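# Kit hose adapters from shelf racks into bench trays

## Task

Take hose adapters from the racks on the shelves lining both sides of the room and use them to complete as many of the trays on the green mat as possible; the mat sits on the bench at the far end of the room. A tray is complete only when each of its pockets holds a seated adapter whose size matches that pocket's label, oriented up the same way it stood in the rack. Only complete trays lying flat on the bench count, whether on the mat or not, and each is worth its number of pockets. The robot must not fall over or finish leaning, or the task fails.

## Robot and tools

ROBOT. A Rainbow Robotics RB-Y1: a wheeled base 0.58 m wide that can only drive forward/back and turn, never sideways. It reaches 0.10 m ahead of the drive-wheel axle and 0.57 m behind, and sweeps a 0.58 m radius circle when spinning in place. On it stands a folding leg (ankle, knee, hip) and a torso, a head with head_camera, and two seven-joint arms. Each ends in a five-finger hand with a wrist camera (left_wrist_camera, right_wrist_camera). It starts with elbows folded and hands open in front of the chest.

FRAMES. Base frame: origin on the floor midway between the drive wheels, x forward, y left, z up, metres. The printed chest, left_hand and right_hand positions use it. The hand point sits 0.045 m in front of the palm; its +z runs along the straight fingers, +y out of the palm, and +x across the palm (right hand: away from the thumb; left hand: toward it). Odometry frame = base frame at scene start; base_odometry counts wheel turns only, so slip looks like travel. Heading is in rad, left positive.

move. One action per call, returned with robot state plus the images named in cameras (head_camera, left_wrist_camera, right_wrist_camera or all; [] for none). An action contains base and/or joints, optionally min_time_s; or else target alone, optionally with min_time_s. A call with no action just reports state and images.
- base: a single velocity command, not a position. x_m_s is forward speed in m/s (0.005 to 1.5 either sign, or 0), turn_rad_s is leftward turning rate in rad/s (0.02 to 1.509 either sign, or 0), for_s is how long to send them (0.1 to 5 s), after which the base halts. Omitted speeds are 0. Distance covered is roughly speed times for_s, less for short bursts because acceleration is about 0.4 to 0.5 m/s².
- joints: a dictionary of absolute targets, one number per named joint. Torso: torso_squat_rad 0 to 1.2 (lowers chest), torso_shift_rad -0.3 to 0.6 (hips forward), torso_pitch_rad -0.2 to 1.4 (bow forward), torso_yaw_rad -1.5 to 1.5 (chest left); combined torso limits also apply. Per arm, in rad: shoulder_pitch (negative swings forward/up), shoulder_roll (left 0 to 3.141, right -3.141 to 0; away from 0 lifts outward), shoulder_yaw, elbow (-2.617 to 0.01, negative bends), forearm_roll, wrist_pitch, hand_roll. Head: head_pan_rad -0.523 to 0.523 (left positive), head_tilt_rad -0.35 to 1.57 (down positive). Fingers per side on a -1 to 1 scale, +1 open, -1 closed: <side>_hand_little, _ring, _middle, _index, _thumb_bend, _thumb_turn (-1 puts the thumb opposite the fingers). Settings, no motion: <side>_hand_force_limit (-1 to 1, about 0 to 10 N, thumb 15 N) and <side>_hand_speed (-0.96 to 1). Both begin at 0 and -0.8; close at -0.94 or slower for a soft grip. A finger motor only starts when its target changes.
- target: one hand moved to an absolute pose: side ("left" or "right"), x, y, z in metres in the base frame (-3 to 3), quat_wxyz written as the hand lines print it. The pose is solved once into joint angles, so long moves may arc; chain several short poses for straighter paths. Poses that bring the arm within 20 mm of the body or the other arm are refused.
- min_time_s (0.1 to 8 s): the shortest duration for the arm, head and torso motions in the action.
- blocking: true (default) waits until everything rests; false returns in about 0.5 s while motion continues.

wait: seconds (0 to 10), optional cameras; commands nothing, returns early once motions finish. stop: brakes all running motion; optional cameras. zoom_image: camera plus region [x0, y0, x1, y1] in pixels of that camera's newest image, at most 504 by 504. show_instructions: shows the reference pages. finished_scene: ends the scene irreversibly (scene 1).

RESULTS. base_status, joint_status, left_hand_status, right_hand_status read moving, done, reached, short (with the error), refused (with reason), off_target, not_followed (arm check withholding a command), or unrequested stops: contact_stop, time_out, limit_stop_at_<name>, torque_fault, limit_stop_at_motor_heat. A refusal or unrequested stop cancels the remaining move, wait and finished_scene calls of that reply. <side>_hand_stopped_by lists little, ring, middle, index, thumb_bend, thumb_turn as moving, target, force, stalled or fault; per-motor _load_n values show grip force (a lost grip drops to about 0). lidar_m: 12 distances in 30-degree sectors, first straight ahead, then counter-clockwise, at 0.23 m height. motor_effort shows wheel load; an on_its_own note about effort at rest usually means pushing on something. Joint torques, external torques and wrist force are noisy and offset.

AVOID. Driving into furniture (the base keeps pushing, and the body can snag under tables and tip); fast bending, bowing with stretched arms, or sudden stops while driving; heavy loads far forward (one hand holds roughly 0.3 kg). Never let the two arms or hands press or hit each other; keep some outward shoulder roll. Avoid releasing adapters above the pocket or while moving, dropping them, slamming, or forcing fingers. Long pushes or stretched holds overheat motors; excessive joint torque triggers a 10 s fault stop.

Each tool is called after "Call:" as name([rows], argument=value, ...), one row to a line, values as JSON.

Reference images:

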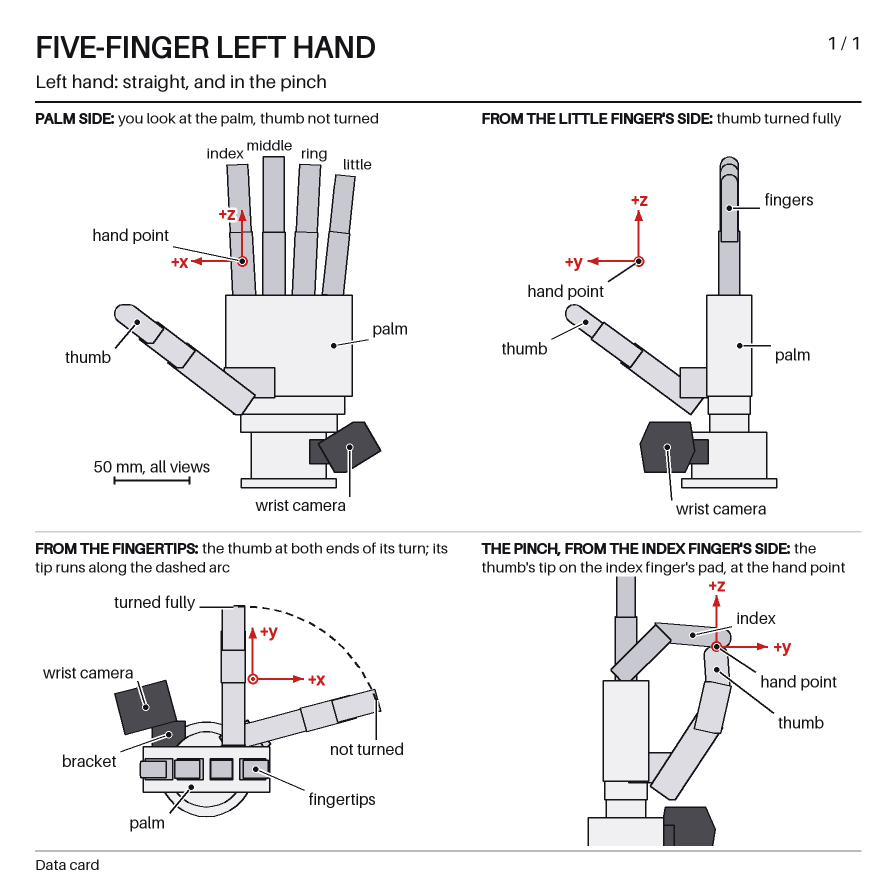

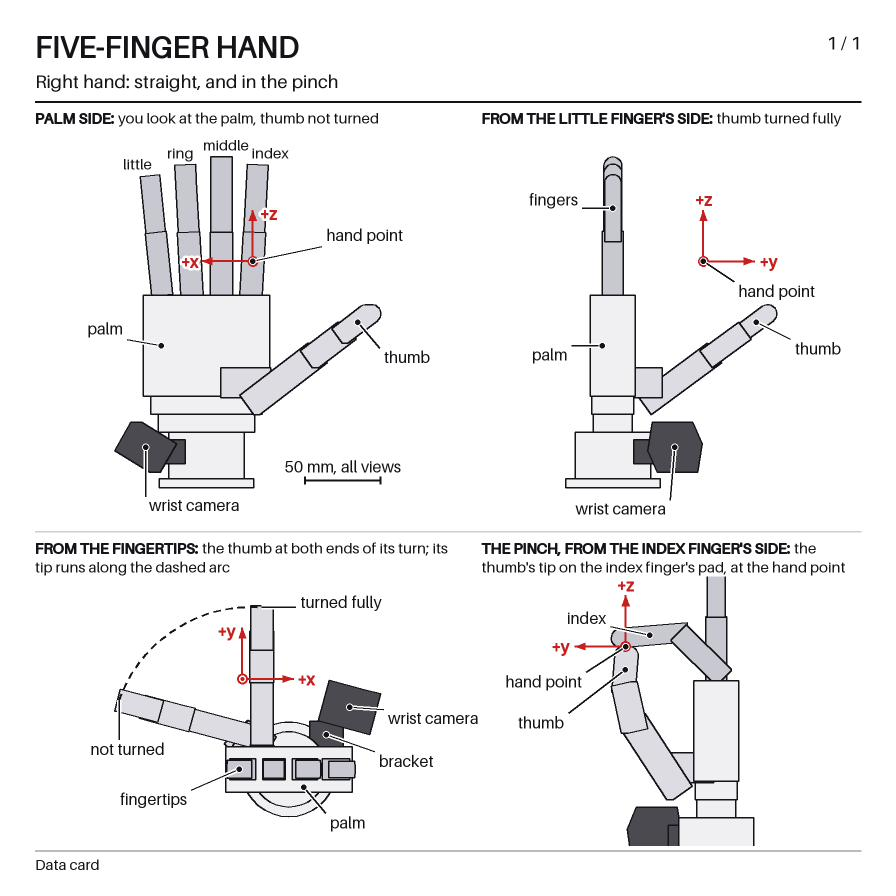

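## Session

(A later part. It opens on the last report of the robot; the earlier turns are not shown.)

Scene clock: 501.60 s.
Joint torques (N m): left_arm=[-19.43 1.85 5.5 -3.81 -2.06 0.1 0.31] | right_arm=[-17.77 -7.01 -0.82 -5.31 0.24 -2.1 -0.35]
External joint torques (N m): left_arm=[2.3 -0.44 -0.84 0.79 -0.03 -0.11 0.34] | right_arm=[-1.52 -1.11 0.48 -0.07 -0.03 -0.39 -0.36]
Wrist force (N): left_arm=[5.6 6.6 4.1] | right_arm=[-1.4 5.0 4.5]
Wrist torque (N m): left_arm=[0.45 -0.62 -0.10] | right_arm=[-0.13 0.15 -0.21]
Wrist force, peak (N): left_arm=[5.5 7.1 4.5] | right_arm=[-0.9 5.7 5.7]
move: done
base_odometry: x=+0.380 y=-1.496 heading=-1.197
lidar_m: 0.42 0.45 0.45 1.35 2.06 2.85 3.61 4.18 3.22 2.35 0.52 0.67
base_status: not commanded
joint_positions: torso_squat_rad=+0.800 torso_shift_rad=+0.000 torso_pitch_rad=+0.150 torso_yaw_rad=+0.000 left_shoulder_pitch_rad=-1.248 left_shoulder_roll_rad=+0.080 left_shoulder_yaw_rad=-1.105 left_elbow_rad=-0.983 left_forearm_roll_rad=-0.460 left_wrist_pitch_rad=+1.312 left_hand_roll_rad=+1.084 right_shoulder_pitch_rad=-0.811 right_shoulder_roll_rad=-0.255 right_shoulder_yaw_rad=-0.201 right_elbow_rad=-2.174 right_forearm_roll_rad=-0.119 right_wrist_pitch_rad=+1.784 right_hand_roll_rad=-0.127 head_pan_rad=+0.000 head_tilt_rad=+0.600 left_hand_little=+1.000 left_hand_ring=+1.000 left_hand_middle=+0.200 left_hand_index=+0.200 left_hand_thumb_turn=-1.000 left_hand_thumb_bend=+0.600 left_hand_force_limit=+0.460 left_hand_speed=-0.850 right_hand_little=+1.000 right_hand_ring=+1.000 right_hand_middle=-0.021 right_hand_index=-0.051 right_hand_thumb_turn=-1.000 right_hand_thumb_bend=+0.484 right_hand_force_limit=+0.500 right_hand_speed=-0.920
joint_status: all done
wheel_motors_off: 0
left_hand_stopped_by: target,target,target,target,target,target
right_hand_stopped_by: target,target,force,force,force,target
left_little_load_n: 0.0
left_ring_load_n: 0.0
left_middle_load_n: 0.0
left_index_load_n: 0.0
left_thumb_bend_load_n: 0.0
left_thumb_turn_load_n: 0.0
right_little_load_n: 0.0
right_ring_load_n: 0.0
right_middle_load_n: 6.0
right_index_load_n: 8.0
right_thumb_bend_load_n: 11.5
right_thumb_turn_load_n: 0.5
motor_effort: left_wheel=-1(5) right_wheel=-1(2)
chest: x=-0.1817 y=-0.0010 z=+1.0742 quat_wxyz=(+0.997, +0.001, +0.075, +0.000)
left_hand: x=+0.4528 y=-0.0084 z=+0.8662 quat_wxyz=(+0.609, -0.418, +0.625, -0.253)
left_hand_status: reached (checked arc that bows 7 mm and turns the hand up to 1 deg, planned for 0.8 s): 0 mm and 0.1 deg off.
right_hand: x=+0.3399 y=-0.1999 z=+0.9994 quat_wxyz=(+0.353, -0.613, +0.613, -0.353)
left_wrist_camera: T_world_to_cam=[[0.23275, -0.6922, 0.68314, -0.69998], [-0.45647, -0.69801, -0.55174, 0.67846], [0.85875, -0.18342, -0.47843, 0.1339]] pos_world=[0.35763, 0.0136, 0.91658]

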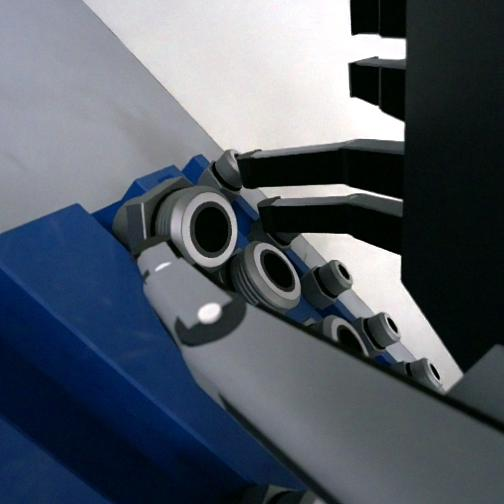

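Call:
move(target={"side":"left","x":0.4545,"y":0.0011,"z":0.8510,"quat_wxyz":[0.6095,-0.4182,0.6244,-0.2523]}, min_time_s=0.8, cameras=["left_wrist_camera"])

Call:
zoom_image(camera="left_wrist_camera", region=[50, 80, 330, 330])

Scene clock: 503.23 s.
Joint torques (N m): left_arm=[-17.14 3.55 4.97 -3.63 -2.16 0.2 0.27] | right_arm=[-17.86 -7.02 -0.77 -5.56 0.12 -2.12 -0.36]
External joint torques (N m): left_arm=[4.56 1.35 -1.24 0.9 -0.16 -0.08 0.29] | right_arm=[-1.62 -1.13 0.53 -0.32 -0.15 -0.42 -0.37]
Wrist force (N): left_arm=[5.8 6.5 4.0] | right_arm=[-1.2 5.5 5.2]
Wrist torque (N m): left_arm=[0.44 -0.66 -0.08] | right_arm=[-0.05 0.08 -0.21]
Wrist force, peak (N): left_arm=[5.7 6.8 4.2] | right_arm=[-1.4 5.9 5.4]
move: done
base_odometry: x=+0.380 y=-1.496 heading=-1.197
lidar_m: 0.42 0.44 0.45 1.35 2.05 2.83 3.58 4.17 3.20 2.36 0.53 0.66
base_status: not commanded
joint_positions: torso_squat_rad=+0.800 torso_shift_rad=+0.000 torso_pitch_rad=+0.150 torso_yaw_rad=+0.000 left_shoulder_pitch_rad=-1.223 left_shoulder_roll_rad=+0.088 left_shoulder_yaw_rad=-1.123 left_elbow_rad=-0.962 left_forearm_roll_rad=-0.478 left_wrist_pitch_rad=+1.288 left_hand_roll_rad=+1.121 right_shoulder_pitch_rad=-0.811 right_shoulder_roll_rad=-0.255 right_shoulder_yaw_rad=-0.201 right_elbow_rad=-2.174 right_forearm_roll_rad=-0.119 right_wrist_pitch_rad=+1.784 right_hand_roll_rad=-0.127 head_pan_rad=+0.000 head_tilt_rad=+0.600 left_hand_little=+1.000 left_hand_ring=+1.000 left_hand_middle=+0.200 left_hand_index=+0.200 left_hand_thumb_turn=-1.000 left_hand_thumb_bend=+0.600 left_hand_force_limit=+0.460 left_hand_speed=-0.850 right_hand_little=+1.000 right_hand_ring=+1.000 right_hand_middle=-0.021 right_hand_index=-0.051 right_hand_thumb_turn=-1.000 right_hand_thumb_bend=+0.484 right_hand_force_limit=+0.500 right_hand_speed=-0.920
joint_status: all done
wheel_motors_off: 0
left_hand_stopped_by: target,target,target,target,target,target
right_hand_stopped_by: target,target,force,force,force,target
left_little_load_n: 0.0
left_ring_load_n: -0.5
left_middle_load_n: 0.0
left_index_load_n: 0.0
left_thumb_bend_load_n: 0.0
left_thumb_turn_load_n: 0.0
right_little_load_n: 0.0
right_ring_load_n: 0.0
right_middle_load_n: 6.0
right_index_load_n: 8.0
right_thumb_bend_load_n: 11.5
right_thumb_turn_load_n: 0.5
motor_effort: left_wheel=-1(4) right_wheel=-2(2)
chest: x=-0.1817 y=-0.0010 z=+1.0742 quat_wxyz=(+0.997, +0.001, +0.075, +0.000)
left_hand: x=+0.4545 y=+0.0007 z=+0.8514 quat_wxyz=(+0.609, -0.418, +0.624, -0.253)
left_hand_status: reached (checked arc that bows 1 mm and turns the hand up to 0 deg, planned for 0.8 s): 1 mm and 0.1 deg off.
right_hand: x=+0.3399 y=-0.1999 z=+0.9994 quat_wxyz=(+0.353, -0.613, +0.613, -0.353)
left_wrist_camera: T_world_to_cam=[[0.23311, -0.69211, 0.68311, -0.68407], [-0.45522, -0.69841, -0.55226, 0.67746], [0.85932, -0.18223, -0.47787, 0.12629]] pos_world=[0.35934, 0.02271, 0.90178]

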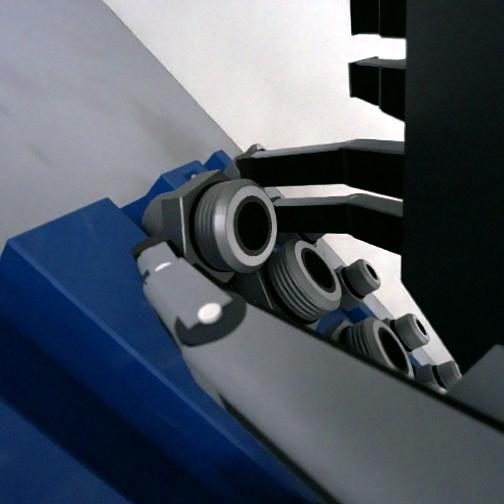

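Scaled by 1.800 from the camera's image (finer frame: 720x720).

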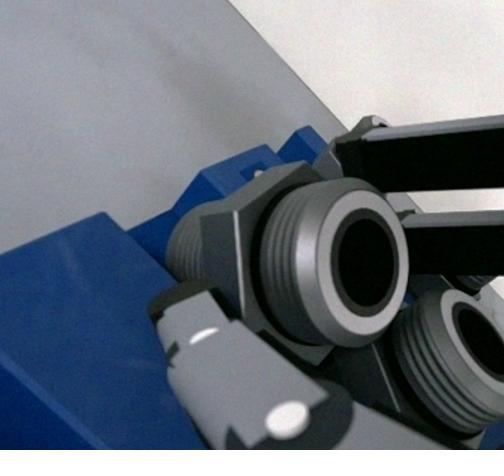

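Call:
move(joints={"left_hand_speed": -0.92, "left_hand_force_limit": 0.5, "left_hand_index": -0.31, "left_hand_middle": -0.31, "left_hand_thumb_bend": 0.04}, cameras=["head_camera", "left_wrist_camera"])

Scene clock: 507.73 s.
Joint torques (N m): left_arm=[-17.23 2.56 4.79 -3.75 -1.26 0.02 0.23] | right_arm=[-17.92 -7.1 -0.88 -5.38 0.29 -2.05 -0.35]
External joint torques (N m): left_arm=[4.47 0.36 -1.41 0.77 0.75 -0.26 0.26] | right_arm=[-1.68 -1.2 0.43 -0.13 0.02 -0.34 -0.35]
Wrist force (N): left_arm=[4.3 5.4 4.9] | right_arm=[-0.8 4.9 5.5]
Wrist torque (N m): left_arm=[0.46 -0.61 -0.09] | right_arm=[-0.14 -0.02 -0.19]
Wrist force, peak (N): left_arm=[5.8 6.9 4.1] | right_arm=[-1.3 5.8 5.8]
move: off_target
base_odometry: x=+0.380 y=-1.496 heading=-1.197
lidar_m: 0.42 0.45 0.46 1.34 2.05 2.84 3.58 4.18 3.21 2.35 0.52 0.67
base_status: not commanded
joint_positions: torso_squat_rad=+0.800 torso_shift_rad=+0.000 torso_pitch_rad=+0.150 torso_yaw_rad=+0.000 left_shoulder_pitch_rad=-1.223 left_shoulder_roll_rad=+0.089 left_shoulder_yaw_rad=-1.123 left_elbow_rad=-0.962 left_forearm_roll_rad=-0.478 left_wrist_pitch_rad=+1.288 left_hand_roll_rad=+1.121 right_shoulder_pitch_rad=-0.811 right_shoulder_roll_rad=-0.255 right_shoulder_yaw_rad=-0.201 right_elbow_rad=-2.174 right_forearm_roll_rad=-0.119 right_wrist_pitch_rad=+1.784 right_hand_roll_rad=-0.127 head_pan_rad=+0.000 head_tilt_rad=+0.600 left_hand_little=+1.000 left_hand_ring=+1.000 left_hand_middle=+0.061 left_hand_index=+0.038 left_hand_thumb_turn=-1.000 left_hand_thumb_bend=+0.474 left_hand_force_limit=+0.500 left_hand_speed=-0.920 right_hand_little=+1.000 right_hand_ring=+1.000 right_hand_middle=-0.021 right_hand_index=-0.051 right_hand_thumb_turn=-1.000 right_hand_thumb_bend=+0.484 right_hand_force_limit=+0.500 right_hand_speed=-0.920
joint_status: left_hand_middle off_target (ended at +0.061, target -0.310); left_hand_index off_target (ended at +0.038, target -0.310); left_hand_thumb_bend off_target (ended at +0.474, target +0.040); the others done
wheel_motors_off: 0
left_hand_stopped_by: target,target,force,force,force,target
right_hand_stopped_by: target,target,force,force,force,target
left_little_load_n: 0.0
left_ring_load_n: 0.0
left_middle_load_n: 8.5
left_index_load_n: 9.0
left_thumb_bend_load_n: 11.0
left_thumb_turn_load_n: 0.5
right_little_load_n: 0.0
right_ring_load_n: 0.0
right_middle_load_n: 6.0
right_index_load_n: 8.0
right_thumb_bend_load_n: 11.5
right_thumb_turn_load_n: 1.0
motor_effort: left_wheel=-1(4) right_wheel=-1(2)
chest: x=-0.1817 y=-0.0010 z=+1.0742 quat_wxyz=(+0.997, +0.001, +0.075, +0.000)
left_hand: x=+0.4546 y=+0.0009 z=+0.8515 quat_wxyz=(+0.610, -0.418, +0.624, -0.253)
right_hand: x=+0.3399 y=-0.1999 z=+0.9994 quat_wxyz=(+0.353, -0.613, +0.613, -0.353)
head_camera: T_world_to_cam=[[-0.02398, -0.99971, -0.00059, -0.00199], [-0.69675, 0.01713, -0.71711, 0.8823], [0.71691, -0.01678, -0.69696, 0.9243]] pos_world=[-0.04795, -0.00159, 1.2769]
left_wrist_camera: T_world_to_cam=[[0.23307, -0.69221, 0.68303, -0.684], [-0.4549, -0.69839, -0.55255, 0.67777], [0.8595, -0.18193, -0.47766, 0.12601]] pos_world=[0.35944, 0.02281, 0.90188]

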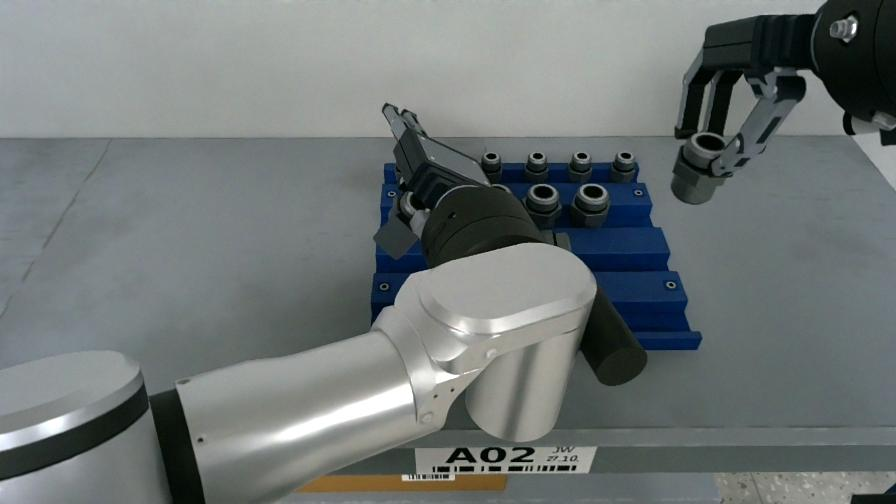

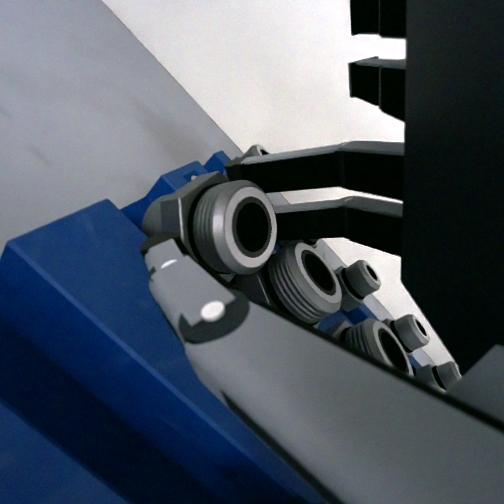

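Call:
move(target={"side": "left", "x": 0.4504, "y": -0.004, "z": 0.8665, "quat_wxyz": [0.6095, -0.4182, 0.6244, -0.2523]}, min_time_s=1.2, cameras=["left_wrist_camera"])

Call:
zoom_image(camera="left_wrist_camera", region=[50, 80, 330, 330])

Scene clock: 509.47 s.
Joint torques (N m): left_arm=[-20.49 4.13 7.9 -5.79 -2.16 0.46 -0.18] | right_arm=[-17.91 -7.08 -0.91 -5.46 0.37 -2.19 -0.49]
External joint torques (N m): left_arm=[1.15 1.88 1.34 -1.13 -0.12 0.27 -0.15] | right_arm=[-1.66 -1.18 0.4 -0.22 0.1 -0.48 -0.49]
Wrist force (N): left_arm=[6.8 8.5 4.3] | right_arm=[-0.8 5.1 4.9]
Wrist torque (N m): left_arm=[0.51 -0.62 -0.32] | right_arm=[-0.11 0.04 -0.17]
Wrist force, peak (N): left_arm=[7.2 8.7 5.0] | right_arm=[-0.5 6.0 5.6]
move: done
base_odometry: x=+0.380 y=-1.496 heading=-1.197
lidar_m: 0.42 0.44 0.46 1.33 2.06 2.84 3.60 4.18 3.20 2.36 0.53 0.67
base_status: not commanded
joint_positions: torso_squat_rad=+0.800 torso_shift_rad=+0.000 torso_pitch_rad=+0.150 torso_yaw_rad=+0.000 left_shoulder_pitch_rad=-1.234 left_shoulder_roll_rad=+0.099 left_shoulder_yaw_rad=-1.107 left_elbow_rad=-1.022 left_forearm_roll_rad=-0.462 left_wrist_pitch_rad=+1.328 left_hand_roll_rad=+1.076 right_shoulder_pitch_rad=-0.811 right_shoulder_roll_rad=-0.255 right_shoulder_yaw_rad=-0.201 right_elbow_rad=-2.174 right_forearm_roll_rad=-0.119 right_wrist_pitch_rad=+1.784 right_hand_roll_rad=-0.127 head_pan_rad=+0.000 head_tilt_rad=+0.600 left_hand_little=+1.000 left_hand_ring=+1.000 left_hand_middle=+0.061 left_hand_index=+0.038 left_hand_thumb_turn=-1.000 left_hand_thumb_bend=+0.474 left_hand_force_limit=+0.500 left_hand_speed=-0.920 right_hand_little=+1.000 right_hand_ring=+1.000 right_hand_middle=-0.021 right_hand_index=-0.051 right_hand_thumb_turn=-1.000 right_hand_thumb_bend=+0.484 right_hand_force_limit=+0.500 right_hand_speed=-0.920
joint_status: all done
wheel_motors_off: 0
left_hand_stopped_by: target,target,force,force,force,target
right_hand_stopped_by: target,target,force,force,force,target
left_little_load_n: 0.0
left_ring_load_n: 0.0
left_middle_load_n: 7.0
left_index_load_n: 8.5
left_thumb_bend_load_n: 11.5
left_thumb_turn_load_n: 1.5
right_little_load_n: -0.5
right_ring_load_n: 0.0
right_middle_load_n: 5.5
right_index_load_n: 8.0
right_thumb_bend_load_n: 12.0
right_thumb_turn_load_n: 0.5
motor_effort: left_wheel=-2(4) right_wheel=-1(2)
chest: x=-0.1817 y=-0.0010 z=+1.0742 quat_wxyz=(+0.997, +0.001, +0.075, +0.000)
left_hand: x=+0.4503 y=-0.0041 z=+0.8662 quat_wxyz=(+0.609, -0.418, +0.625, -0.252)
left_hand_status: reached (checked arc that bows 2 mm and turns the hand up to 0 deg, planned for 1.2 s): 0 mm and 0.0 deg off.
right_hand: x=+0.3399 y=-0.1999 z=+0.9994 quat_wxyz=(+0.353, -0.613, +0.613, -0.353)
left_wrist_camera: T_world_to_cam=[[0.23391, -0.69263, 0.68231, -0.69612], [-0.45535, -0.6981, -0.55256, 0.68061], [0.85904, -0.18144, -0.47868, 0.13691]] pos_world=[0.35513, 0.01781, 0.91658]

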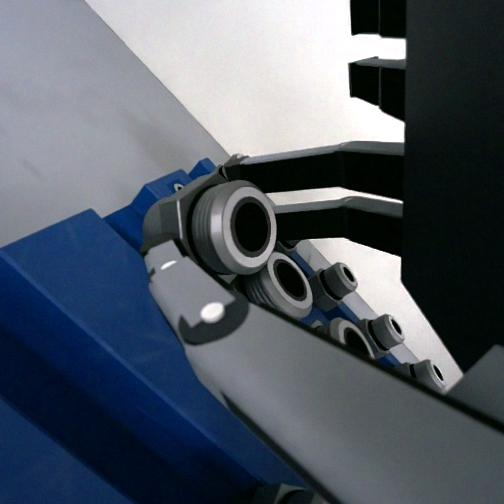

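Scaled by 1.800 from the camera's image (finer frame: 720x720).

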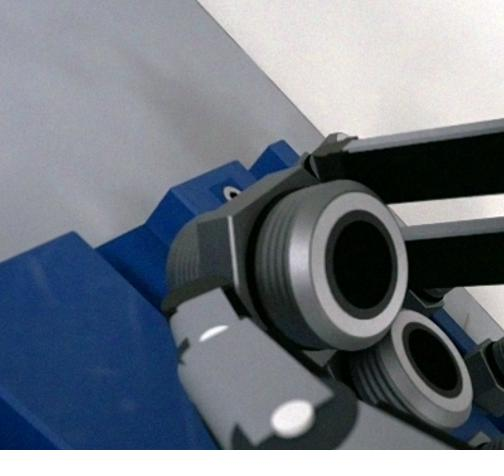

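Call:
move(target={"side": "left", "x": 0.44, "y": -0.004, "z": 0.93, "quat_wxyz": [0.6095, -0.4182, 0.6244, -0.2523]}, min_time_s=1.5, cameras=["left_wrist_camera"])

Call:
move(target={"side": "left", "x": 0.38, "y": 0.08, "z": 1.0, "quat_wxyz": [0.3536, -0.6124, 0.6124, -0.3536]}, min_time_s=2, cameras=["head_camera", "left_wrist_camera"])

Scene clock: 515.03 s.
Joint torques (N m): left_arm=[-21.11 4.35 9.39 -5.98 -2.27 -0.1 -0.31] | right_arm=[-18.03 -7.06 -0.66 -5.51 0.31 -2.07 -0.39]
External joint torques (N m): left_arm=[0.55 1.39 1.62 -1.09 -0.17 0.07 -0.28] | right_arm=[-1.78 -1.16 0.65 -0.27 0.04 -0.36 -0.4]
Wrist force (N): left_arm=[6.6 8.2 4.4] | right_arm=[-0.8 5.0 4.4]
Wrist torque (N m): left_arm=[0.43 -0.57 -0.29] | right_arm=[-0.08 -0.01 -0.11]
Wrist force, peak (N): left_arm=[7.2 8.7 4.2] | right_arm=[-1.0 5.9 5.6]
move: done
base_odometry: x=+0.380 y=-1.496 heading=-1.197
lidar_m: 0.42 0.45 0.46 1.34 2.06 2.84 3.59 4.17 3.20 2.36 0.52 0.66
base_status: not commanded
joint_positions: torso_squat_rad=+0.800 torso_shift_rad=+0.000 torso_pitch_rad=+0.150 torso_yaw_rad=+0.000 left_shoulder_pitch_rad=-1.278 left_shoulder_roll_rad=+0.169 left_shoulder_yaw_rad=-1.022 left_elbow_rad=-1.246 left_forearm_roll_rad=-0.402 left_wrist_pitch_rad=+1.461 left_hand_roll_rad=+0.905 right_shoulder_pitch_rad=-0.811 right_shoulder_roll_rad=-0.255 right_shoulder_yaw_rad=-0.201 right_elbow_rad=-2.174 right_forearm_roll_rad=-0.119 right_wrist_pitch_rad=+1.784 right_hand_roll_rad=-0.127 head_pan_rad=+0.000 head_tilt_rad=+0.600 left_hand_little=+1.000 left_hand_ring=+1.000 left_hand_middle=+0.061 left_hand_index=+0.038 left_hand_thumb_turn=-1.000 left_hand_thumb_bend=+0.474 left_hand_force_limit=+0.500 left_hand_speed=-0.920 right_hand_little=+1.000 right_hand_ring=+1.000 right_hand_middle=-0.021 right_hand_index=-0.051 right_hand_thumb_turn=-1.000 right_hand_thumb_bend=+0.484 right_hand_force_limit=+0.500 right_hand_speed=-0.920
joint_status: all done
wheel_motors_off: 0
left_hand_stopped_by: target,target,force,force,force,target
right_hand_stopped_by: target,target,force,force,force,target
left_little_load_n: 0.0
left_ring_load_n: 0.0
left_middle_load_n: 7.5
left_index_load_n: 8.5
left_thumb_bend_load_n: 11.5
left_thumb_turn_load_n: 1.0
right_little_load_n: 0.0
right_ring_load_n: -0.5
right_middle_load_n: 5.5
right_index_load_n: 8.0
right_thumb_bend_load_n: 12.0
right_thumb_turn_load_n: 0.5
motor_effort: left_wheel=-2(4) right_wheel=+0(2)
chest: x=-0.1817 y=-0.0010 z=+1.0742 quat_wxyz=(+0.997, +0.001, +0.075, +0.000)
left_hand: x=+0.4404 y=-0.0040 z=+0.9297 quat_wxyz=(+0.611, -0.419, +0.623, -0.250)
left_hand_status: reached (checked arc that bows 9 mm and turns the hand up to 1 deg, planned for 1.5 s): 1 mm and 0.4 deg off.
right_hand: x=+0.3399 y=-0.1999 z=+0.9994 quat_wxyz=(+0.353, -0.613, +0.613, -0.353)
left_wrist_camera: T_world_to_cam=[[0.23689, -0.69336, 0.68054, -0.73684], [-0.45, -0.69911, -0.55564, 0.7117], [0.86103, -0.17462, -0.47763, 0.17396]] pos_world=[0.34503, 0.01703, 0.97999]

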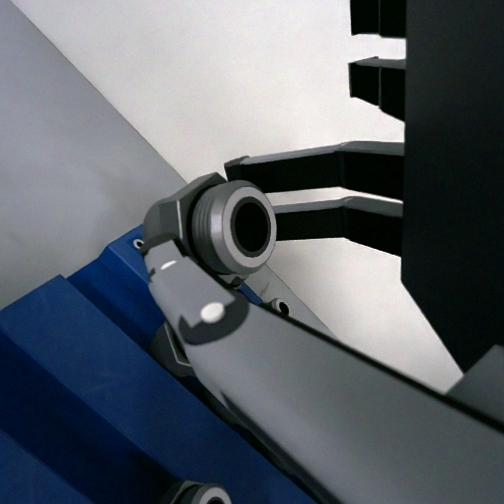

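Scene clock: 517.37 s.
Joint torques (N m): left_arm=[-16.78 6.27 9.21 -6.53 -1.08 -1.72 -0.06] | right_arm=[-17.85 -7.13 -1.02 -5.38 0.24 -2.02 -0.41]
External joint torques (N m): left_arm=[3.34 0.82 2.08 -1.27 0.1 -0.28 -0.06] | right_arm=[-1.61 -1.24 0.29 -0.14 -0.03 -0.31 -0.42]
Wrist force (N): left_arm=[2.7 8.9 7.2] | right_arm=[-0.8 6.2 5.4]
Wrist torque (N m): left_arm=[0.39 -0.33 -0.42] | right_arm=[0.03 -0.05 -0.16]
Wrist force, peak (N): left_arm=[5.1 9.0 6.8] | right_arm=[-0.8 6.2 5.4]
move: done
base_odometry: x=+0.380 y=-1.496 heading=-1.197
lidar_m: 0.42 0.44 0.45 1.35 2.04 2.85 3.60 4.16 3.20 2.35 0.53 0.66
base_status: not commanded
joint_positions: torso_squat_rad=+0.800 torso_shift_rad=+0.000 torso_pitch_rad=+0.150 torso_yaw_rad=+0.000 left_shoulder_pitch_rad=-1.059 left_shoulder_roll_rad=+0.463 left_shoulder_yaw_rad=-0.352 left_elbow_rad=-1.909 left_forearm_roll_rad=+0.167 left_wrist_pitch_rad=+1.674 left_hand_roll_rad=+0.717 right_shoulder_pitch_rad=-0.811 right_shoulder_roll_rad=-0.255 right_shoulder_yaw_rad=-0.201 right_elbow_rad=-2.174 right_forearm_roll_rad=-0.119 right_wrist_pitch_rad=+1.784 right_hand_roll_rad=-0.127 head_pan_rad=+0.000 head_tilt_rad=+0.600 left_hand_little=+1.000 left_hand_ring=+1.000 left_hand_middle=+0.061 left_hand_index=+0.038 left_hand_thumb_turn=-1.000 left_hand_thumb_bend=+0.474 left_hand_force_limit=+0.500 left_hand_speed=-0.920 right_hand_little=+1.000 right_hand_ring=+1.000 right_hand_middle=-0.021 right_hand_index=-0.051 right_hand_thumb_turn=-1.000 right_hand_thumb_bend=+0.484 right_hand_force_limit=+0.500 right_hand_speed=-0.920
joint_status: all done
wheel_motors_off: 0
left_hand_stopped_by: target,target,force,force,force,target
right_hand_stopped_by: target,target,force,force,force,target
left_little_load_n: 0.0
left_ring_load_n: 0.0
left_middle_load_n: 7.5
left_index_load_n: 8.5
left_thumb_bend_load_n: 11.5
left_thumb_turn_load_n: 0.5
right_little_load_n: 0.0
right_ring_load_n: 0.0
right_middle_load_n: 6.0
right_index_load_n: 8.0
right_thumb_bend_load_n: 12.0
right_thumb_turn_load_n: 0.5
motor_effort: left_wheel=+0(4) right_wheel=+0(2)
chest: x=-0.1817 y=-0.0010 z=+1.0742 quat_wxyz=(+0.997, +0.001, +0.075, +0.000)
left_hand: x=+0.3798 y=+0.0799 z=+1.0002 quat_wxyz=(+0.354, -0.613, +0.612, -0.354)
left_hand_status: reached (checked arc that bows 45 mm and turns the hand up to 39 deg, planned for 2.0 s): 0 mm and 0.1 deg off.
right_hand: x=+0.3399 y=-0.1999 z=+0.9994 quat_wxyz=(+0.353, -0.613, +0.613, -0.353)
head_camera: T_world_to_cam=[[-0.02398, -0.99971, -0.00059, -0.00199], [-0.69675, 0.01713, -0.71711, 0.8823], [0.71691, -0.01678, -0.69696, 0.9243]] pos_world=[-0.04795, -0.00159, 1.2769]
left_wrist_camera: T_world_to_cam=[[0.49016, -0.21995, 0.84342, -1.00924], [-0.53226, -0.84181, 0.08979, 0.17939], [0.69025, -0.49293, -0.52969, 0.41683]] pos_world=[0.30245, 0.1345, 1.05591]

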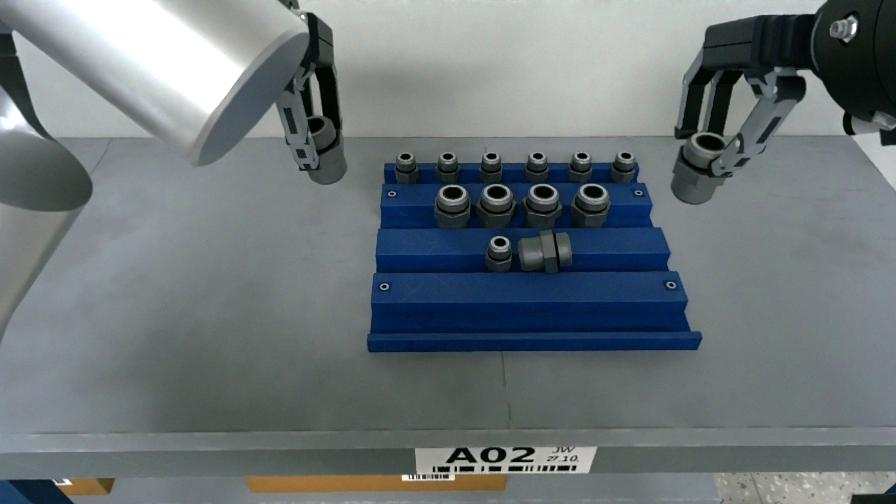

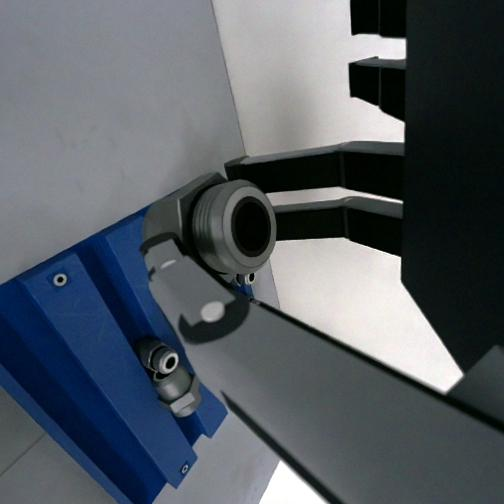

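Call:
zoom_image(camera="head_camera", region=[240, 80, 400, 220])

Call:
zoom_image(camera="left_wrist_camera", region=[50, 80, 330, 330])

Scaled by 3.150 from the camera's image (finer frame: 1280x720).

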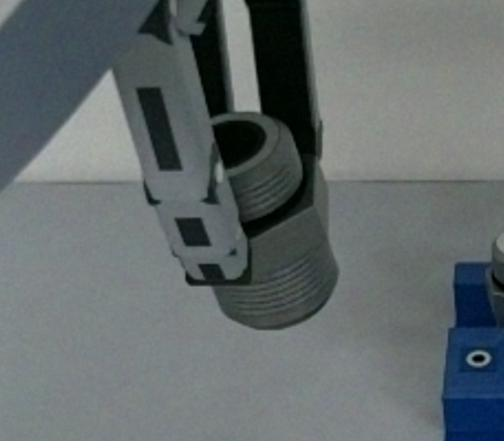

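Scaled by 1.800 from the camera's image (finer frame: 720x720).

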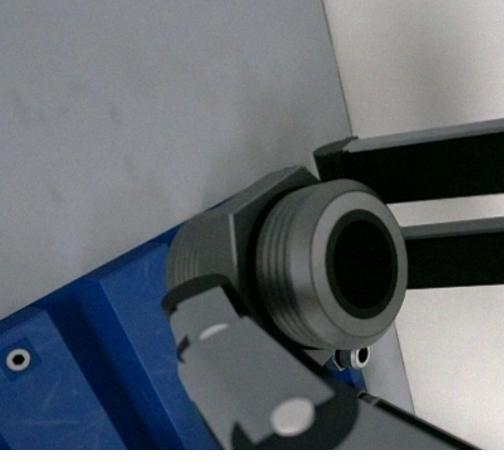

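Call:
move(joints={"left_shoulder_pitch_rad": -0.807, "left_shoulder_roll_rad": 0.25, "left_shoulder_yaw_rad": 0.212, "left_elbow_rad": -2.176, "left_forearm_roll_rad": 0.12, "left_wrist_pitch_rad": 1.781, "left_hand_roll_rad": 0.118}, base={"x_m_s": -0.5, "for_s": 1.14}, min_time_s=1.2)

Call:
move(base={"turn_rad_s": -0.889, "for_s": 2.2}, joints={"torso_squat_rad": 0.5}, min_time_s=2)

Scene clock: 521.53 s.
Joint torques (N m): left_arm=[-15.57 5.72 2.99 -6.91 -0.53 -2.03 0.16] | right_arm=[-17.91 -6.91 -1.16 -5.57 0.28 -2.04 -0.42]
External joint torques (N m): left_arm=[1.61 -0.27 1.41 -1.18 -0.33 -0.15 0.17] | right_arm=[-1.66 -1.01 0.15 -0.33 0.01 -0.33 -0.43]
Wrist force (N): left_arm=[2.8 8.7 7.3] | right_arm=[-1.4 5.9 5.4]
Wrist torque (N m): left_arm=[0.36 -0.34 -0.42] | right_arm=[0.00 0.09 -0.19]
Wrist force, peak (N): left_arm=[2.2 9.7 7.2] | right_arm=[-0.7 5.8 6.2]
move: done
base_odometry: x=+0.173 y=-0.968 heading=-1.198
lidar_m: 0.99 0.89 1.44 1.97 2.06 2.87 3.03 3.58 3.19 3.08 1.70 0.92
base_status: done (sent for 1.13 of 1.13 s)
joint_positions: torso_squat_rad=+0.800 torso_shift_rad=+0.000 torso_pitch_rad=+0.150 torso_yaw_rad=+0.000 left_shoulder_pitch_rad=-0.807 left_shoulder_roll_rad=+0.250 left_shoulder_yaw_rad=+0.212 left_elbow_rad=-2.176 left_forearm_roll_rad=+0.120 left_wrist_pitch_rad=+1.781 left_hand_roll_rad=+0.118 right_shoulder_pitch_rad=-0.811 right_shoulder_roll_rad=-0.255 right_shoulder_yaw_rad=-0.201 right_elbow_rad=-2.174 right_forearm_roll_rad=-0.119 right_wrist_pitch_rad=+1.784 right_hand_roll_rad=-0.127 head_pan_rad=+0.000 head_tilt_rad=+0.600 left_hand_little=+1.000 left_hand_ring=+1.000 left_hand_middle=+0.061 left_hand_index=+0.038 left_hand_thumb_turn=-1.000 left_hand_thumb_bend=+0.474 left_hand_force_limit=+0.500 left_hand_speed=-0.920 right_hand_little=+1.000 right_hand_ring=+1.000 right_hand_middle=-0.021 right_hand_index=-0.051 right_hand_thumb_turn=-1.000 right_hand_thumb_bend=+0.484 right_hand_force_limit=+0.500 right_hand_speed=-0.920
joint_status: all done
wheel_motors_off: 0
left_hand_stopped_by: target,target,force,force,force,target
right_hand_stopped_by: target,target,force,force,force,target
left_little_load_n: 0.0
left_ring_load_n: -0.5
left_middle_load_n: 7.5
left_index_load_n: 8.5
left_thumb_bend_load_n: 11.5
left_thumb_turn_load_n: 0.5
right_little_load_n: 0.0
right_ring_load_n: 0.0
right_middle_load_n: 6.0
right_index_load_n: 8.0
right_thumb_bend_load_n: 12.0
right_thumb_turn_load_n: 0.5
motor_effort: left_wheel=-13(33) right_wheel=+7(26)
chest: x=-0.1818 y=-0.0010 z=+1.0741 quat_wxyz=(+0.997, +0.001, +0.075, +0.000)
left_hand: x=+0.3399 y=+0.2000 z=+0.9999 quat_wxyz=(+0.354, -0.612, +0.612, -0.353)
right_hand: x=+0.3399 y=-0.1998 z=+0.9994 quat_wxyz=(+0.353, -0.613, +0.613, -0.353)
pictures: none

Scene clock: 525.80 s.
Joint torques (N m): left_arm=[-15.03 5.71 2.58 -6.86 -0.6 -2.07 0.11] | right_arm=[-17.91 -6.96 -1.07 -5.42 0.3 -2.02 -0.43]
External joint torques (N m): left_arm=[2.15 -0.28 1 -1.13 -0.4 -0.19 0.12] | right_arm=[-1.66 -1.06 0.24 -0.17 0.02 -0.31 -0.44]
Wrist force (N): left_arm=[2.7 8.5 7.3] | right_arm=[-1.2 5.0 4.7]
Wrist torque (N m): left_arm=[0.35 -0.33 -0.42] | right_arm=[-0.10 0.11 -0.24]
Wrist force, peak (N): left_arm=[2.5 9.0 7.6] | right_arm=[-0.5 6.0 5.4]
move: done
base_odometry: x=+0.173 y=-0.968 heading=+3.129
lidar_m: 3.11 2.99 1.49 0.91 0.99 0.89 1.55 1.98 2.18 3.03 3.04 3.76
base_status: done (sent for 2.2 of 2.2 s)
joint_positions: torso_squat_rad=+0.500 torso_shift_rad=+0.000 torso_pitch_rad=+0.150 torso_yaw_rad=+0.000 left_shoulder_pitch_rad=-0.807 left_shoulder_roll_rad=+0.250 left_shoulder_yaw_rad=+0.212 left_elbow_rad=-2.176 left_forearm_roll_rad=+0.120 left_wrist_pitch_rad=+1.781 left_hand_roll_rad=+0.118 right_shoulder_pitch_rad=-0.811 right_shoulder_roll_rad=-0.255 right_shoulder_yaw_rad=-0.201 right_elbow_rad=-2.174 right_forearm_roll_rad=-0.119 right_wrist_pitch_rad=+1.784 right_hand_roll_rad=-0.127 head_pan_rad=+0.000 head_tilt_rad=+0.600 left_hand_little=+1.000 left_hand_ring=+1.000 left_hand_middle=+0.061 left_hand_index=+0.038 left_hand_thumb_turn=-1.000 left_hand_thumb_bend=+0.474 left_hand_force_limit=+0.500 left_hand_speed=-0.920 right_hand_little=+1.000 right_hand_ring=+1.000 right_hand_middle=-0.021 right_hand_index=-0.051 right_hand_thumb_turn=-1.000 right_hand_thumb_bend=+0.484 right_hand_force_limit=+0.500 right_hand_speed=-0.920
joint_status: all done
wheel_motors_off: 0
left_hand_stopped_by: target,target,force,force,force,target
right_hand_stopped_by: target,target,force,force,force,target
left_little_load_n: 0.0
left_ring_load_n: 0.0
left_middle_load_n: 7.5
left_index_load_n: 8.5
left_thumb_bend_load_n: 11.5
left_thumb_turn_load_n: 0.5
right_little_load_n: 0.0
right_ring_load_n: 0.0
right_middle_load_n: 6.0
right_index_load_n: 7.5
right_thumb_bend_load_n: 11.5
right_thumb_turn_load_n: 0.5
motor_effort: left_wheel=+7(37) right_wheel=+2(21)
chest: x=-0.1817 y=-0.0011 z=+1.2007 quat_wxyz=(+0.997, +0.001, +0.075, +0.000)
left_hand: x=+0.3399 y=+0.1998 z=+1.1264 quat_wxyz=(+0.354, -0.612, +0.612, -0.353)
right_hand: x=+0.3399 y=-0.2000 z=+1.1259 quat_wxyz=(+0.353, -0.613, +0.613, -0.353)
pictures: none

Call:
move(base={"turn_rad_s": -0.1, "for_s": 0.23})

Call:
move(base={"x_m_s": 0.981, "for_s": 3.02})

Call:
move(base={"turn_rad_s": 0.383, "for_s": 1.0})

Call:
move(base={"x_m_s": 0.2, "for_s": 0.5}, cameras=["head_camera"])

Scene clock: 526.87 s.
Joint torques (N m): left_arm=[-15.2 5.86 2.85 -6.9 -0.35 -2.04 -0.04] | right_arm=[-18.05 -7.22 -0.98 -5.57 0.32 -2.01 -0.44]
External joint torques (N m): left_arm=[1.97 -0.13 1.28 -1.17 -0.16 -0.16 -0.03] | right_arm=[-1.8 -1.32 0.32 -0.32 0.05 -0.3 -0.44]
Wrist force (N): left_arm=[2.7 8.6 7.3] | right_arm=[-1.7 5.2 5.7]
Wrist torque (N m): left_arm=[0.36 -0.32 -0.42] | right_arm=[-0.13 0.15 -0.22]
Wrist force, peak (N): left_arm=[2.4 8.9 7.4] | right_arm=[-1.8 5.7 5.4]
move: done
base_odometry: x=+0.173 y=-0.968 heading=+3.106
lidar_m: 3.12 3.09 1.53 0.92 0.99 0.88 1.55 1.98 2.16 3.03 3.05 3.71
base_status: done (sent for 0.23 of 0.23 s)
joint_positions: torso_squat_rad=+0.500 torso_shift_rad=+0.000 torso_pitch_rad=+0.150 torso_yaw_rad=+0.000 left_shoulder_pitch_rad=-0.807 left_shoulder_roll_rad=+0.250 left_shoulder_yaw_rad=+0.212 left_elbow_rad=-2.176 left_forearm_roll_rad=+0.120 left_wrist_pitch_rad=+1.781 left_hand_roll_rad=+0.118 right_shoulder_pitch_rad=-0.811 right_shoulder_roll_rad=-0.255 right_shoulder_yaw_rad=-0.201 right_elbow_rad=-2.174 right_forearm_roll_rad=-0.119 right_wrist_pitch_rad=+1.784 right_hand_roll_rad=-0.127 head_pan_rad=+0.000 head_tilt_rad=+0.600 left_hand_little=+1.000 left_hand_ring=+1.000 left_hand_middle=+0.061 left_hand_index=+0.038 left_hand_thumb_turn=-1.000 left_hand_thumb_bend=+0.474 left_hand_force_limit=+0.500 left_hand_speed=-0.920 right_hand_little=+1.000 right_hand_ring=+1.000 right_hand_middle=-0.021 right_hand_index=-0.051 right_hand_thumb_turn=-1.000 right_hand_thumb_bend=+0.484 right_hand_force_limit=+0.500 right_hand_speed=-0.920
joint_status: not commanded
wheel_motors_off: 0
left_hand_stopped_by: target,target,force,force,force,target
right_hand_stopped_by: target,target,force,force,force,target
left_little_load_n: 0.0
left_ring_load_n: -0.5
left_middle_load_n: 7.5
left_index_load_n: 8.5
left_thumb_bend_load_n: 11.5
left_thumb_turn_load_n: 0.5
right_little_load_n: 0.0
right_ring_load_n: 0.0
right_middle_load_n: 5.5
right_index_load_n: 8.5
right_thumb_bend_load_n: 11.5
right_thumb_turn_load_n: 0.5
motor_effort: left_wheel=+9(34) right_wheel=+1(14)
chest: x=-0.1817 y=-0.0011 z=+1.2007 quat_wxyz=(+0.997, +0.001, +0.075, +0.000)
left_hand: x=+0.3399 y=+0.1999 z=+1.1264 quat_wxyz=(+0.354, -0.612, +0.612, -0.353)
right_hand: x=+0.3399 y=-0.2000 z=+1.1259 quat_wxyz=(+0.353, -0.613, +0.613, -0.353)
pictures: none

Scene clock: 532.30 s.
Joint torques (N m): left_arm=[-15.54 5.83 2.59 -6.68 -0.38 -2.11 0.23] | right_arm=[-17.69 -7.07 -1.24 -5.42 0.23 -1.99 -0.38]
External joint torques (N m): left_arm=[1.64 -0.16 1.02 -0.95 -0.18 -0.22 0.24] | right_arm=[-1.45 -1.17 0.07 -0.18 -0.04 -0.28 -0.39]
Wrist force (N): left_arm=[2.5 8.7 7.4] | right_arm=[-1.4 5.1 4.7]
Wrist torque (N m): left_arm=[0.37 -0.30 -0.43] | right_arm=[-0.08 0.09 -0.22]
Wrist force, peak (N): left_arm=[2.6 8.6 8.4] | right_arm=[-1.6 5.7 5.9]
move: done
base_odometry: x=-2.801 y=-0.863 heading=+3.106
lidar_m: 0.34 0.33 0.35 0.57 2.33 2.54 3.69 4.73 2.92 2.30 0.90 0.43
base_status: done (sent for 3.03 of 3.03 s)
joint_positions: torso_squat_rad=+0.500 torso_shift_rad=+0.000 torso_pitch_rad=+0.150 torso_yaw_rad=+0.000 left_shoulder_pitch_rad=-0.807 left_shoulder_roll_rad=+0.250 left_shoulder_yaw_rad=+0.212 left_elbow_rad=-2.176 left_forearm_roll_rad=+0.120 left_wrist_pitch_rad=+1.781 left_hand_roll_rad=+0.118 right_shoulder_pitch_rad=-0.811 right_shoulder_roll_rad=-0.255 right_shoulder_yaw_rad=-0.201 right_elbow_rad=-2.174 right_forearm_roll_rad=-0.119 right_wrist_pitch_rad=+1.784 right_hand_roll_rad=-0.127 head_pan_rad=+0.000 head_tilt_rad=+0.600 left_hand_little=+1.000 left_hand_ring=+1.000 left_hand_middle=+0.061 left_hand_index=+0.038 left_hand_thumb_turn=-1.000 left_hand_thumb_bend=+0.474 left_hand_force_limit=+0.500 left_hand_speed=-0.920 right_hand_little=+1.000 right_hand_ring=+1.000 right_hand_middle=-0.021 right_hand_index=-0.051 right_hand_thumb_turn=-1.000 right_hand_thumb_bend=+0.484 right_hand_force_limit=+0.500 right_hand_speed=-0.920
joint_status: not commanded
wheel_motors_off: 0
left_hand_stopped_by: target,target,force,force,force,target
right_hand_stopped_by: target,target,force,force,force,target
left_little_load_n: 0.0
left_ring_load_n: 0.0
left_middle_load_n: 7.5
left_index_load_n: 8.5
left_thumb_bend_load_n: 11.5
left_thumb_turn_load_n: 0.5
right_little_load_n: 0.0
right_ring_load_n: -0.5
right_middle_load_n: 5.5
right_index_load_n: 8.0
right_thumb_bend_load_n: 11.5
right_thumb_turn_load_n: 0.5
motor_effort: left_wheel=-4(48) right_wheel=-1(27)
chest: x=-0.1816 y=-0.0011 z=+1.2008 quat_wxyz=(+0.997, +0.001, +0.075, +0.000)
left_hand: x=+0.3400 y=+0.1998 z=+1.1264 quat_wxyz=(+0.354, -0.612, +0.612, -0.353)
right_hand: x=+0.3400 y=-0.2000 z=+1.1259 quat_wxyz=(+0.353, -0.613, +0.613, -0.353)
pictures: none

Scene clock: 534.37 s.
Joint torques (N m): left_arm=[-15.33 5.59 2.63 -6.72 -0.55 -1.94 0.23] | right_arm=[-17.67 -7.21 -1.16 -5.39 0.21 -2.13 -0.44]
External joint torques (N m): left_arm=[1.84 -0.4 1.05 -0.99 -0.35 -0.05 0.24] | right_arm=[-1.42 -1.32 0.15 -0.15 -0.06 -0.42 -0.45]
Wrist force (N): left_arm=[2.6 8.5 7.4] | right_arm=[-0.4 5.3 4.6]
Wrist torque (N m): left_arm=[0.34 -0.34 -0.42] | right_arm=[-0.03 -0.04 -0.18]
Wrist force, peak (N): left_arm=[2.9 8.7 7.7] | right_arm=[-1.0 5.9 5.8]
move: done
base_odometry: x=-2.801 y=-0.863 heading=-2.794
lidar_m: 0.33 0.35 0.48 1.32 2.42 2.94 4.72 2.93 2.40 1.40 0.49 0.35
base_status: done (sent for 1 of 1 s)
joint_positions: torso_squat_rad=+0.500 torso_shift_rad=+0.000 torso_pitch_rad=+0.150 torso_yaw_rad=+0.000 left_shoulder_pitch_rad=-0.807 left_shoulder_roll_rad=+0.250 left_shoulder_yaw_rad=+0.212 left_elbow_rad=-2.176 left_forearm_roll_rad=+0.120 left_wrist_pitch_rad=+1.781 left_hand_roll_rad=+0.118 right_shoulder_pitch_rad=-0.811 right_shoulder_roll_rad=-0.255 right_shoulder_yaw_rad=-0.201 right_elbow_rad=-2.174 right_forearm_roll_rad=-0.119 right_wrist_pitch_rad=+1.784 right_hand_roll_rad=-0.127 head_pan_rad=+0.000 head_tilt_rad=+0.600 left_hand_little=+1.000 left_hand_ring=+1.000 left_hand_middle=+0.061 left_hand_index=+0.038 left_hand_thumb_turn=-1.000 left_hand_thumb_bend=+0.474 left_hand_force_limit=+0.500 left_hand_speed=-0.920 right_hand_little=+1.000 right_hand_ring=+1.000 right_hand_middle=-0.021 right_hand_index=-0.051 right_hand_thumb_turn=-1.000 right_hand_thumb_bend=+0.484 right_hand_force_limit=+0.500 right_hand_speed=-0.920
joint_status: not commanded
wheel_motors_off: 0
left_hand_stopped_by: target,target,force,force,force,target
right_hand_stopped_by: target,target,force,force,force,target
left_little_load_n: 0.0
left_ring_load_n: 0.0
left_middle_load_n: 7.5
left_index_load_n: 8.5
left_thumb_bend_load_n: 11.5
left_thumb_turn_load_n: 1.0
right_little_load_n: 0.0
right_ring_load_n: 0.0
right_middle_load_n: 6.0
right_index_load_n: 8.0
right_thumb_bend_load_n: 11.5
right_thumb_turn_load_n: 0.5
motor_effort: left_wheel=+4(35) right_wheel=+3(18)
chest: x=-0.1816 y=-0.0011 z=+1.2008 quat_wxyz=(+0.997, +0.001, +0.075, +0.000)
left_hand: x=+0.3400 y=+0.1999 z=+1.1264 quat_wxyz=(+0.354, -0.612, +0.612, -0.353)
right_hand: x=+0.3400 y=-0.1999 z=+1.1259 quat_wxyz=(+0.353, -0.613, +0.613, -0.353)
pictures: none

Scene clock: 535.83 s.
Joint torques (N m): left_arm=[-15.56 6.52 2.75 -6.8 -0.4 -2.09 0.14] | right_arm=[-17.64 -7.25 -1.01 -5.65 0.29 -2.01 -0.41]
External joint torques (N m): left_arm=[1.62 0.53 1.17 -1.07 -0.2 -0.21 0.15] | right_arm=[-1.4 -1.36 0.3 -0.4 0.02 -0.3 -0.42]
Wrist force (N): left_arm=[2.6 8.4 7.4] | right_arm=[-0.8 5.3 4.5]
Wrist torque (N m): left_arm=[0.32 -0.33 -0.42] | right_arm=[-0.05 0.04 -0.20]
Wrist force, peak (N): left_arm=[2.5 8.8 8.3] | right_arm=[-0.7 5.1 6.7]
move: done
base_odometry: x=-2.895 y=-0.897 heading=-2.794
lidar_m: 0.24 0.25 0.34 0.93 2.43 3.01 4.81 3.00 2.40 0.99 0.35 0.24
base_status: done (sent for 0.5 of 0.5 s)
joint_positions: torso_squat_rad=+0.500 torso_shift_rad=+0.000 torso_pitch_rad=+0.150 torso_yaw_rad=+0.000 left_shoulder_pitch_rad=-0.807 left_shoulder_roll_rad=+0.250 left_shoulder_yaw_rad=+0.212 left_elbow_rad=-2.176 left_forearm_roll_rad=+0.120 left_wrist_pitch_rad=+1.781 left_hand_roll_rad=+0.118 right_shoulder_pitch_rad=-0.811 right_shoulder_roll_rad=-0.255 right_shoulder_yaw_rad=-0.201 right_elbow_rad=-2.174 right_forearm_roll_rad=-0.119 right_wrist_pitch_rad=+1.784 right_hand_roll_rad=-0.127 head_pan_rad=+0.000 head_tilt_rad=+0.600 left_hand_little=+1.000 left_hand_ring=+1.000 left_hand_middle=+0.061 left_hand_index=+0.038 left_hand_thumb_turn=-1.000 left_hand_thumb_bend=+0.474 left_hand_force_limit=+0.500 left_hand_speed=-0.920 right_hand_little=+1.000 right_hand_ring=+1.000 right_hand_middle=-0.021 right_hand_index=-0.051 right_hand_thumb_turn=-1.000 right_hand_thumb_bend=+0.484 right_hand_force_limit=+0.500 right_hand_speed=-0.920
joint_status: not commanded
wheel_motors_off: 0
left_hand_stopped_by: target,target,force,force,force,target
right_hand_stopped_by: target,target,force,force,force,target
left_little_load_n: 0.0
left_ring_load_n: 0.0
left_middle_load_n: 7.5
left_index_load_n: 8.5
left_thumb_bend_load_n: 11.5
left_thumb_turn_load_n: 0.5
right_little_load_n: 0.0
right_ring_load_n: 0.0
right_middle_load_n: 6.0
right_index_load_n: 8.0
right_thumb_bend_load_n: 12.0
right_thumb_turn_load_n: 0.5
motor_effort: left_wheel=+3(36) right_wheel=-2(25)
chest: x=-0.1816 y=-0.0011 z=+1.2008 quat_wxyz=(+0.997, +0.001, +0.075, +0.000)
left_hand: x=+0.3401 y=+0.1999 z=+1.1263 quat_wxyz=(+0.354, -0.612, +0.612, -0.353)
right_hand: x=+0.3401 y=-0.1999 z=+1.1259 quat_wxyz=(+0.353, -0.613, +0.613, -0.353)
head_camera: T_world_to_cam=[[-0.0239, -0.99971, -0.00051, -0.00211], [-0.69691, 0.01703, -0.71696, 0.97301], [0.71676, -0.01678, -0.69712, 1.0126]] pos_world=[-0.04774, -0.00169, 1.4035]

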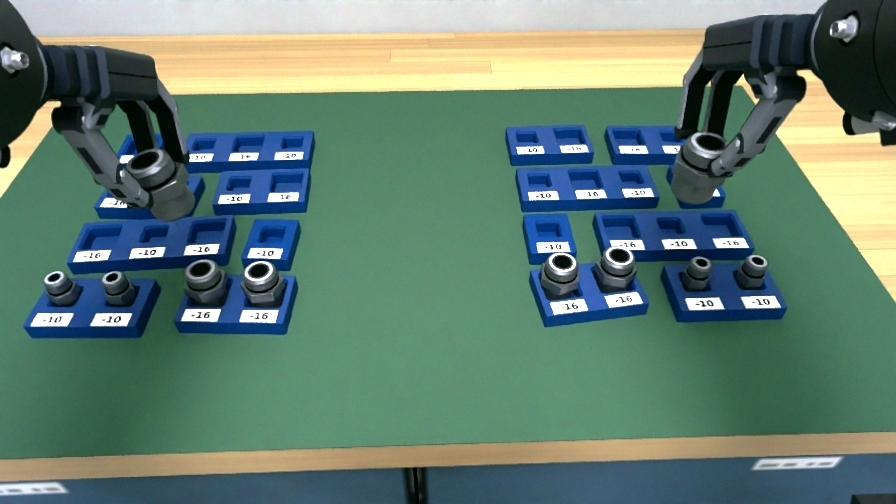

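Call:
zoom_image(camera="head_camera", region=[510, 190, 790, 290])

Call:
zoom_image(camera="head_camera", region=[60, 190, 340, 290])

Scaled by 1.800 from the camera's image (finer frame: 1280x720).

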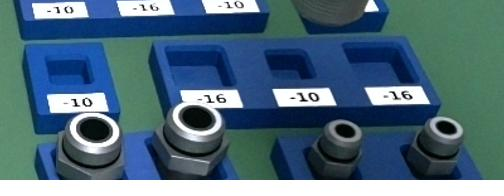

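Scaled by 1.800 from the camera's image (finer frame: 1280x720).

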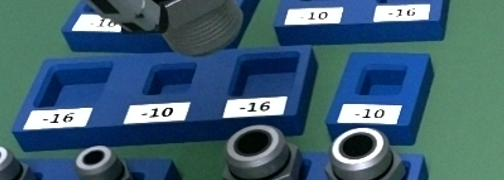

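Call:
zoom_image(camera="head_camera", region=[590, 200, 770, 270])

Call:
zoom_image(camera="head_camera", region=[60, 200, 240, 270])

Scaled by 2.800 from the camera's image (finer frame: 1280x720).

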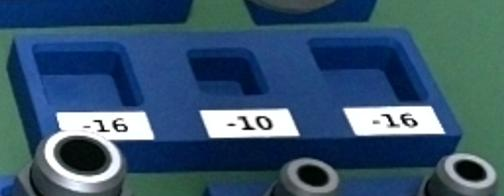

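Scaled by 2.800 from the camera's image (finer frame: 1280x720).

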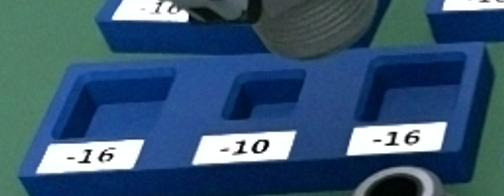

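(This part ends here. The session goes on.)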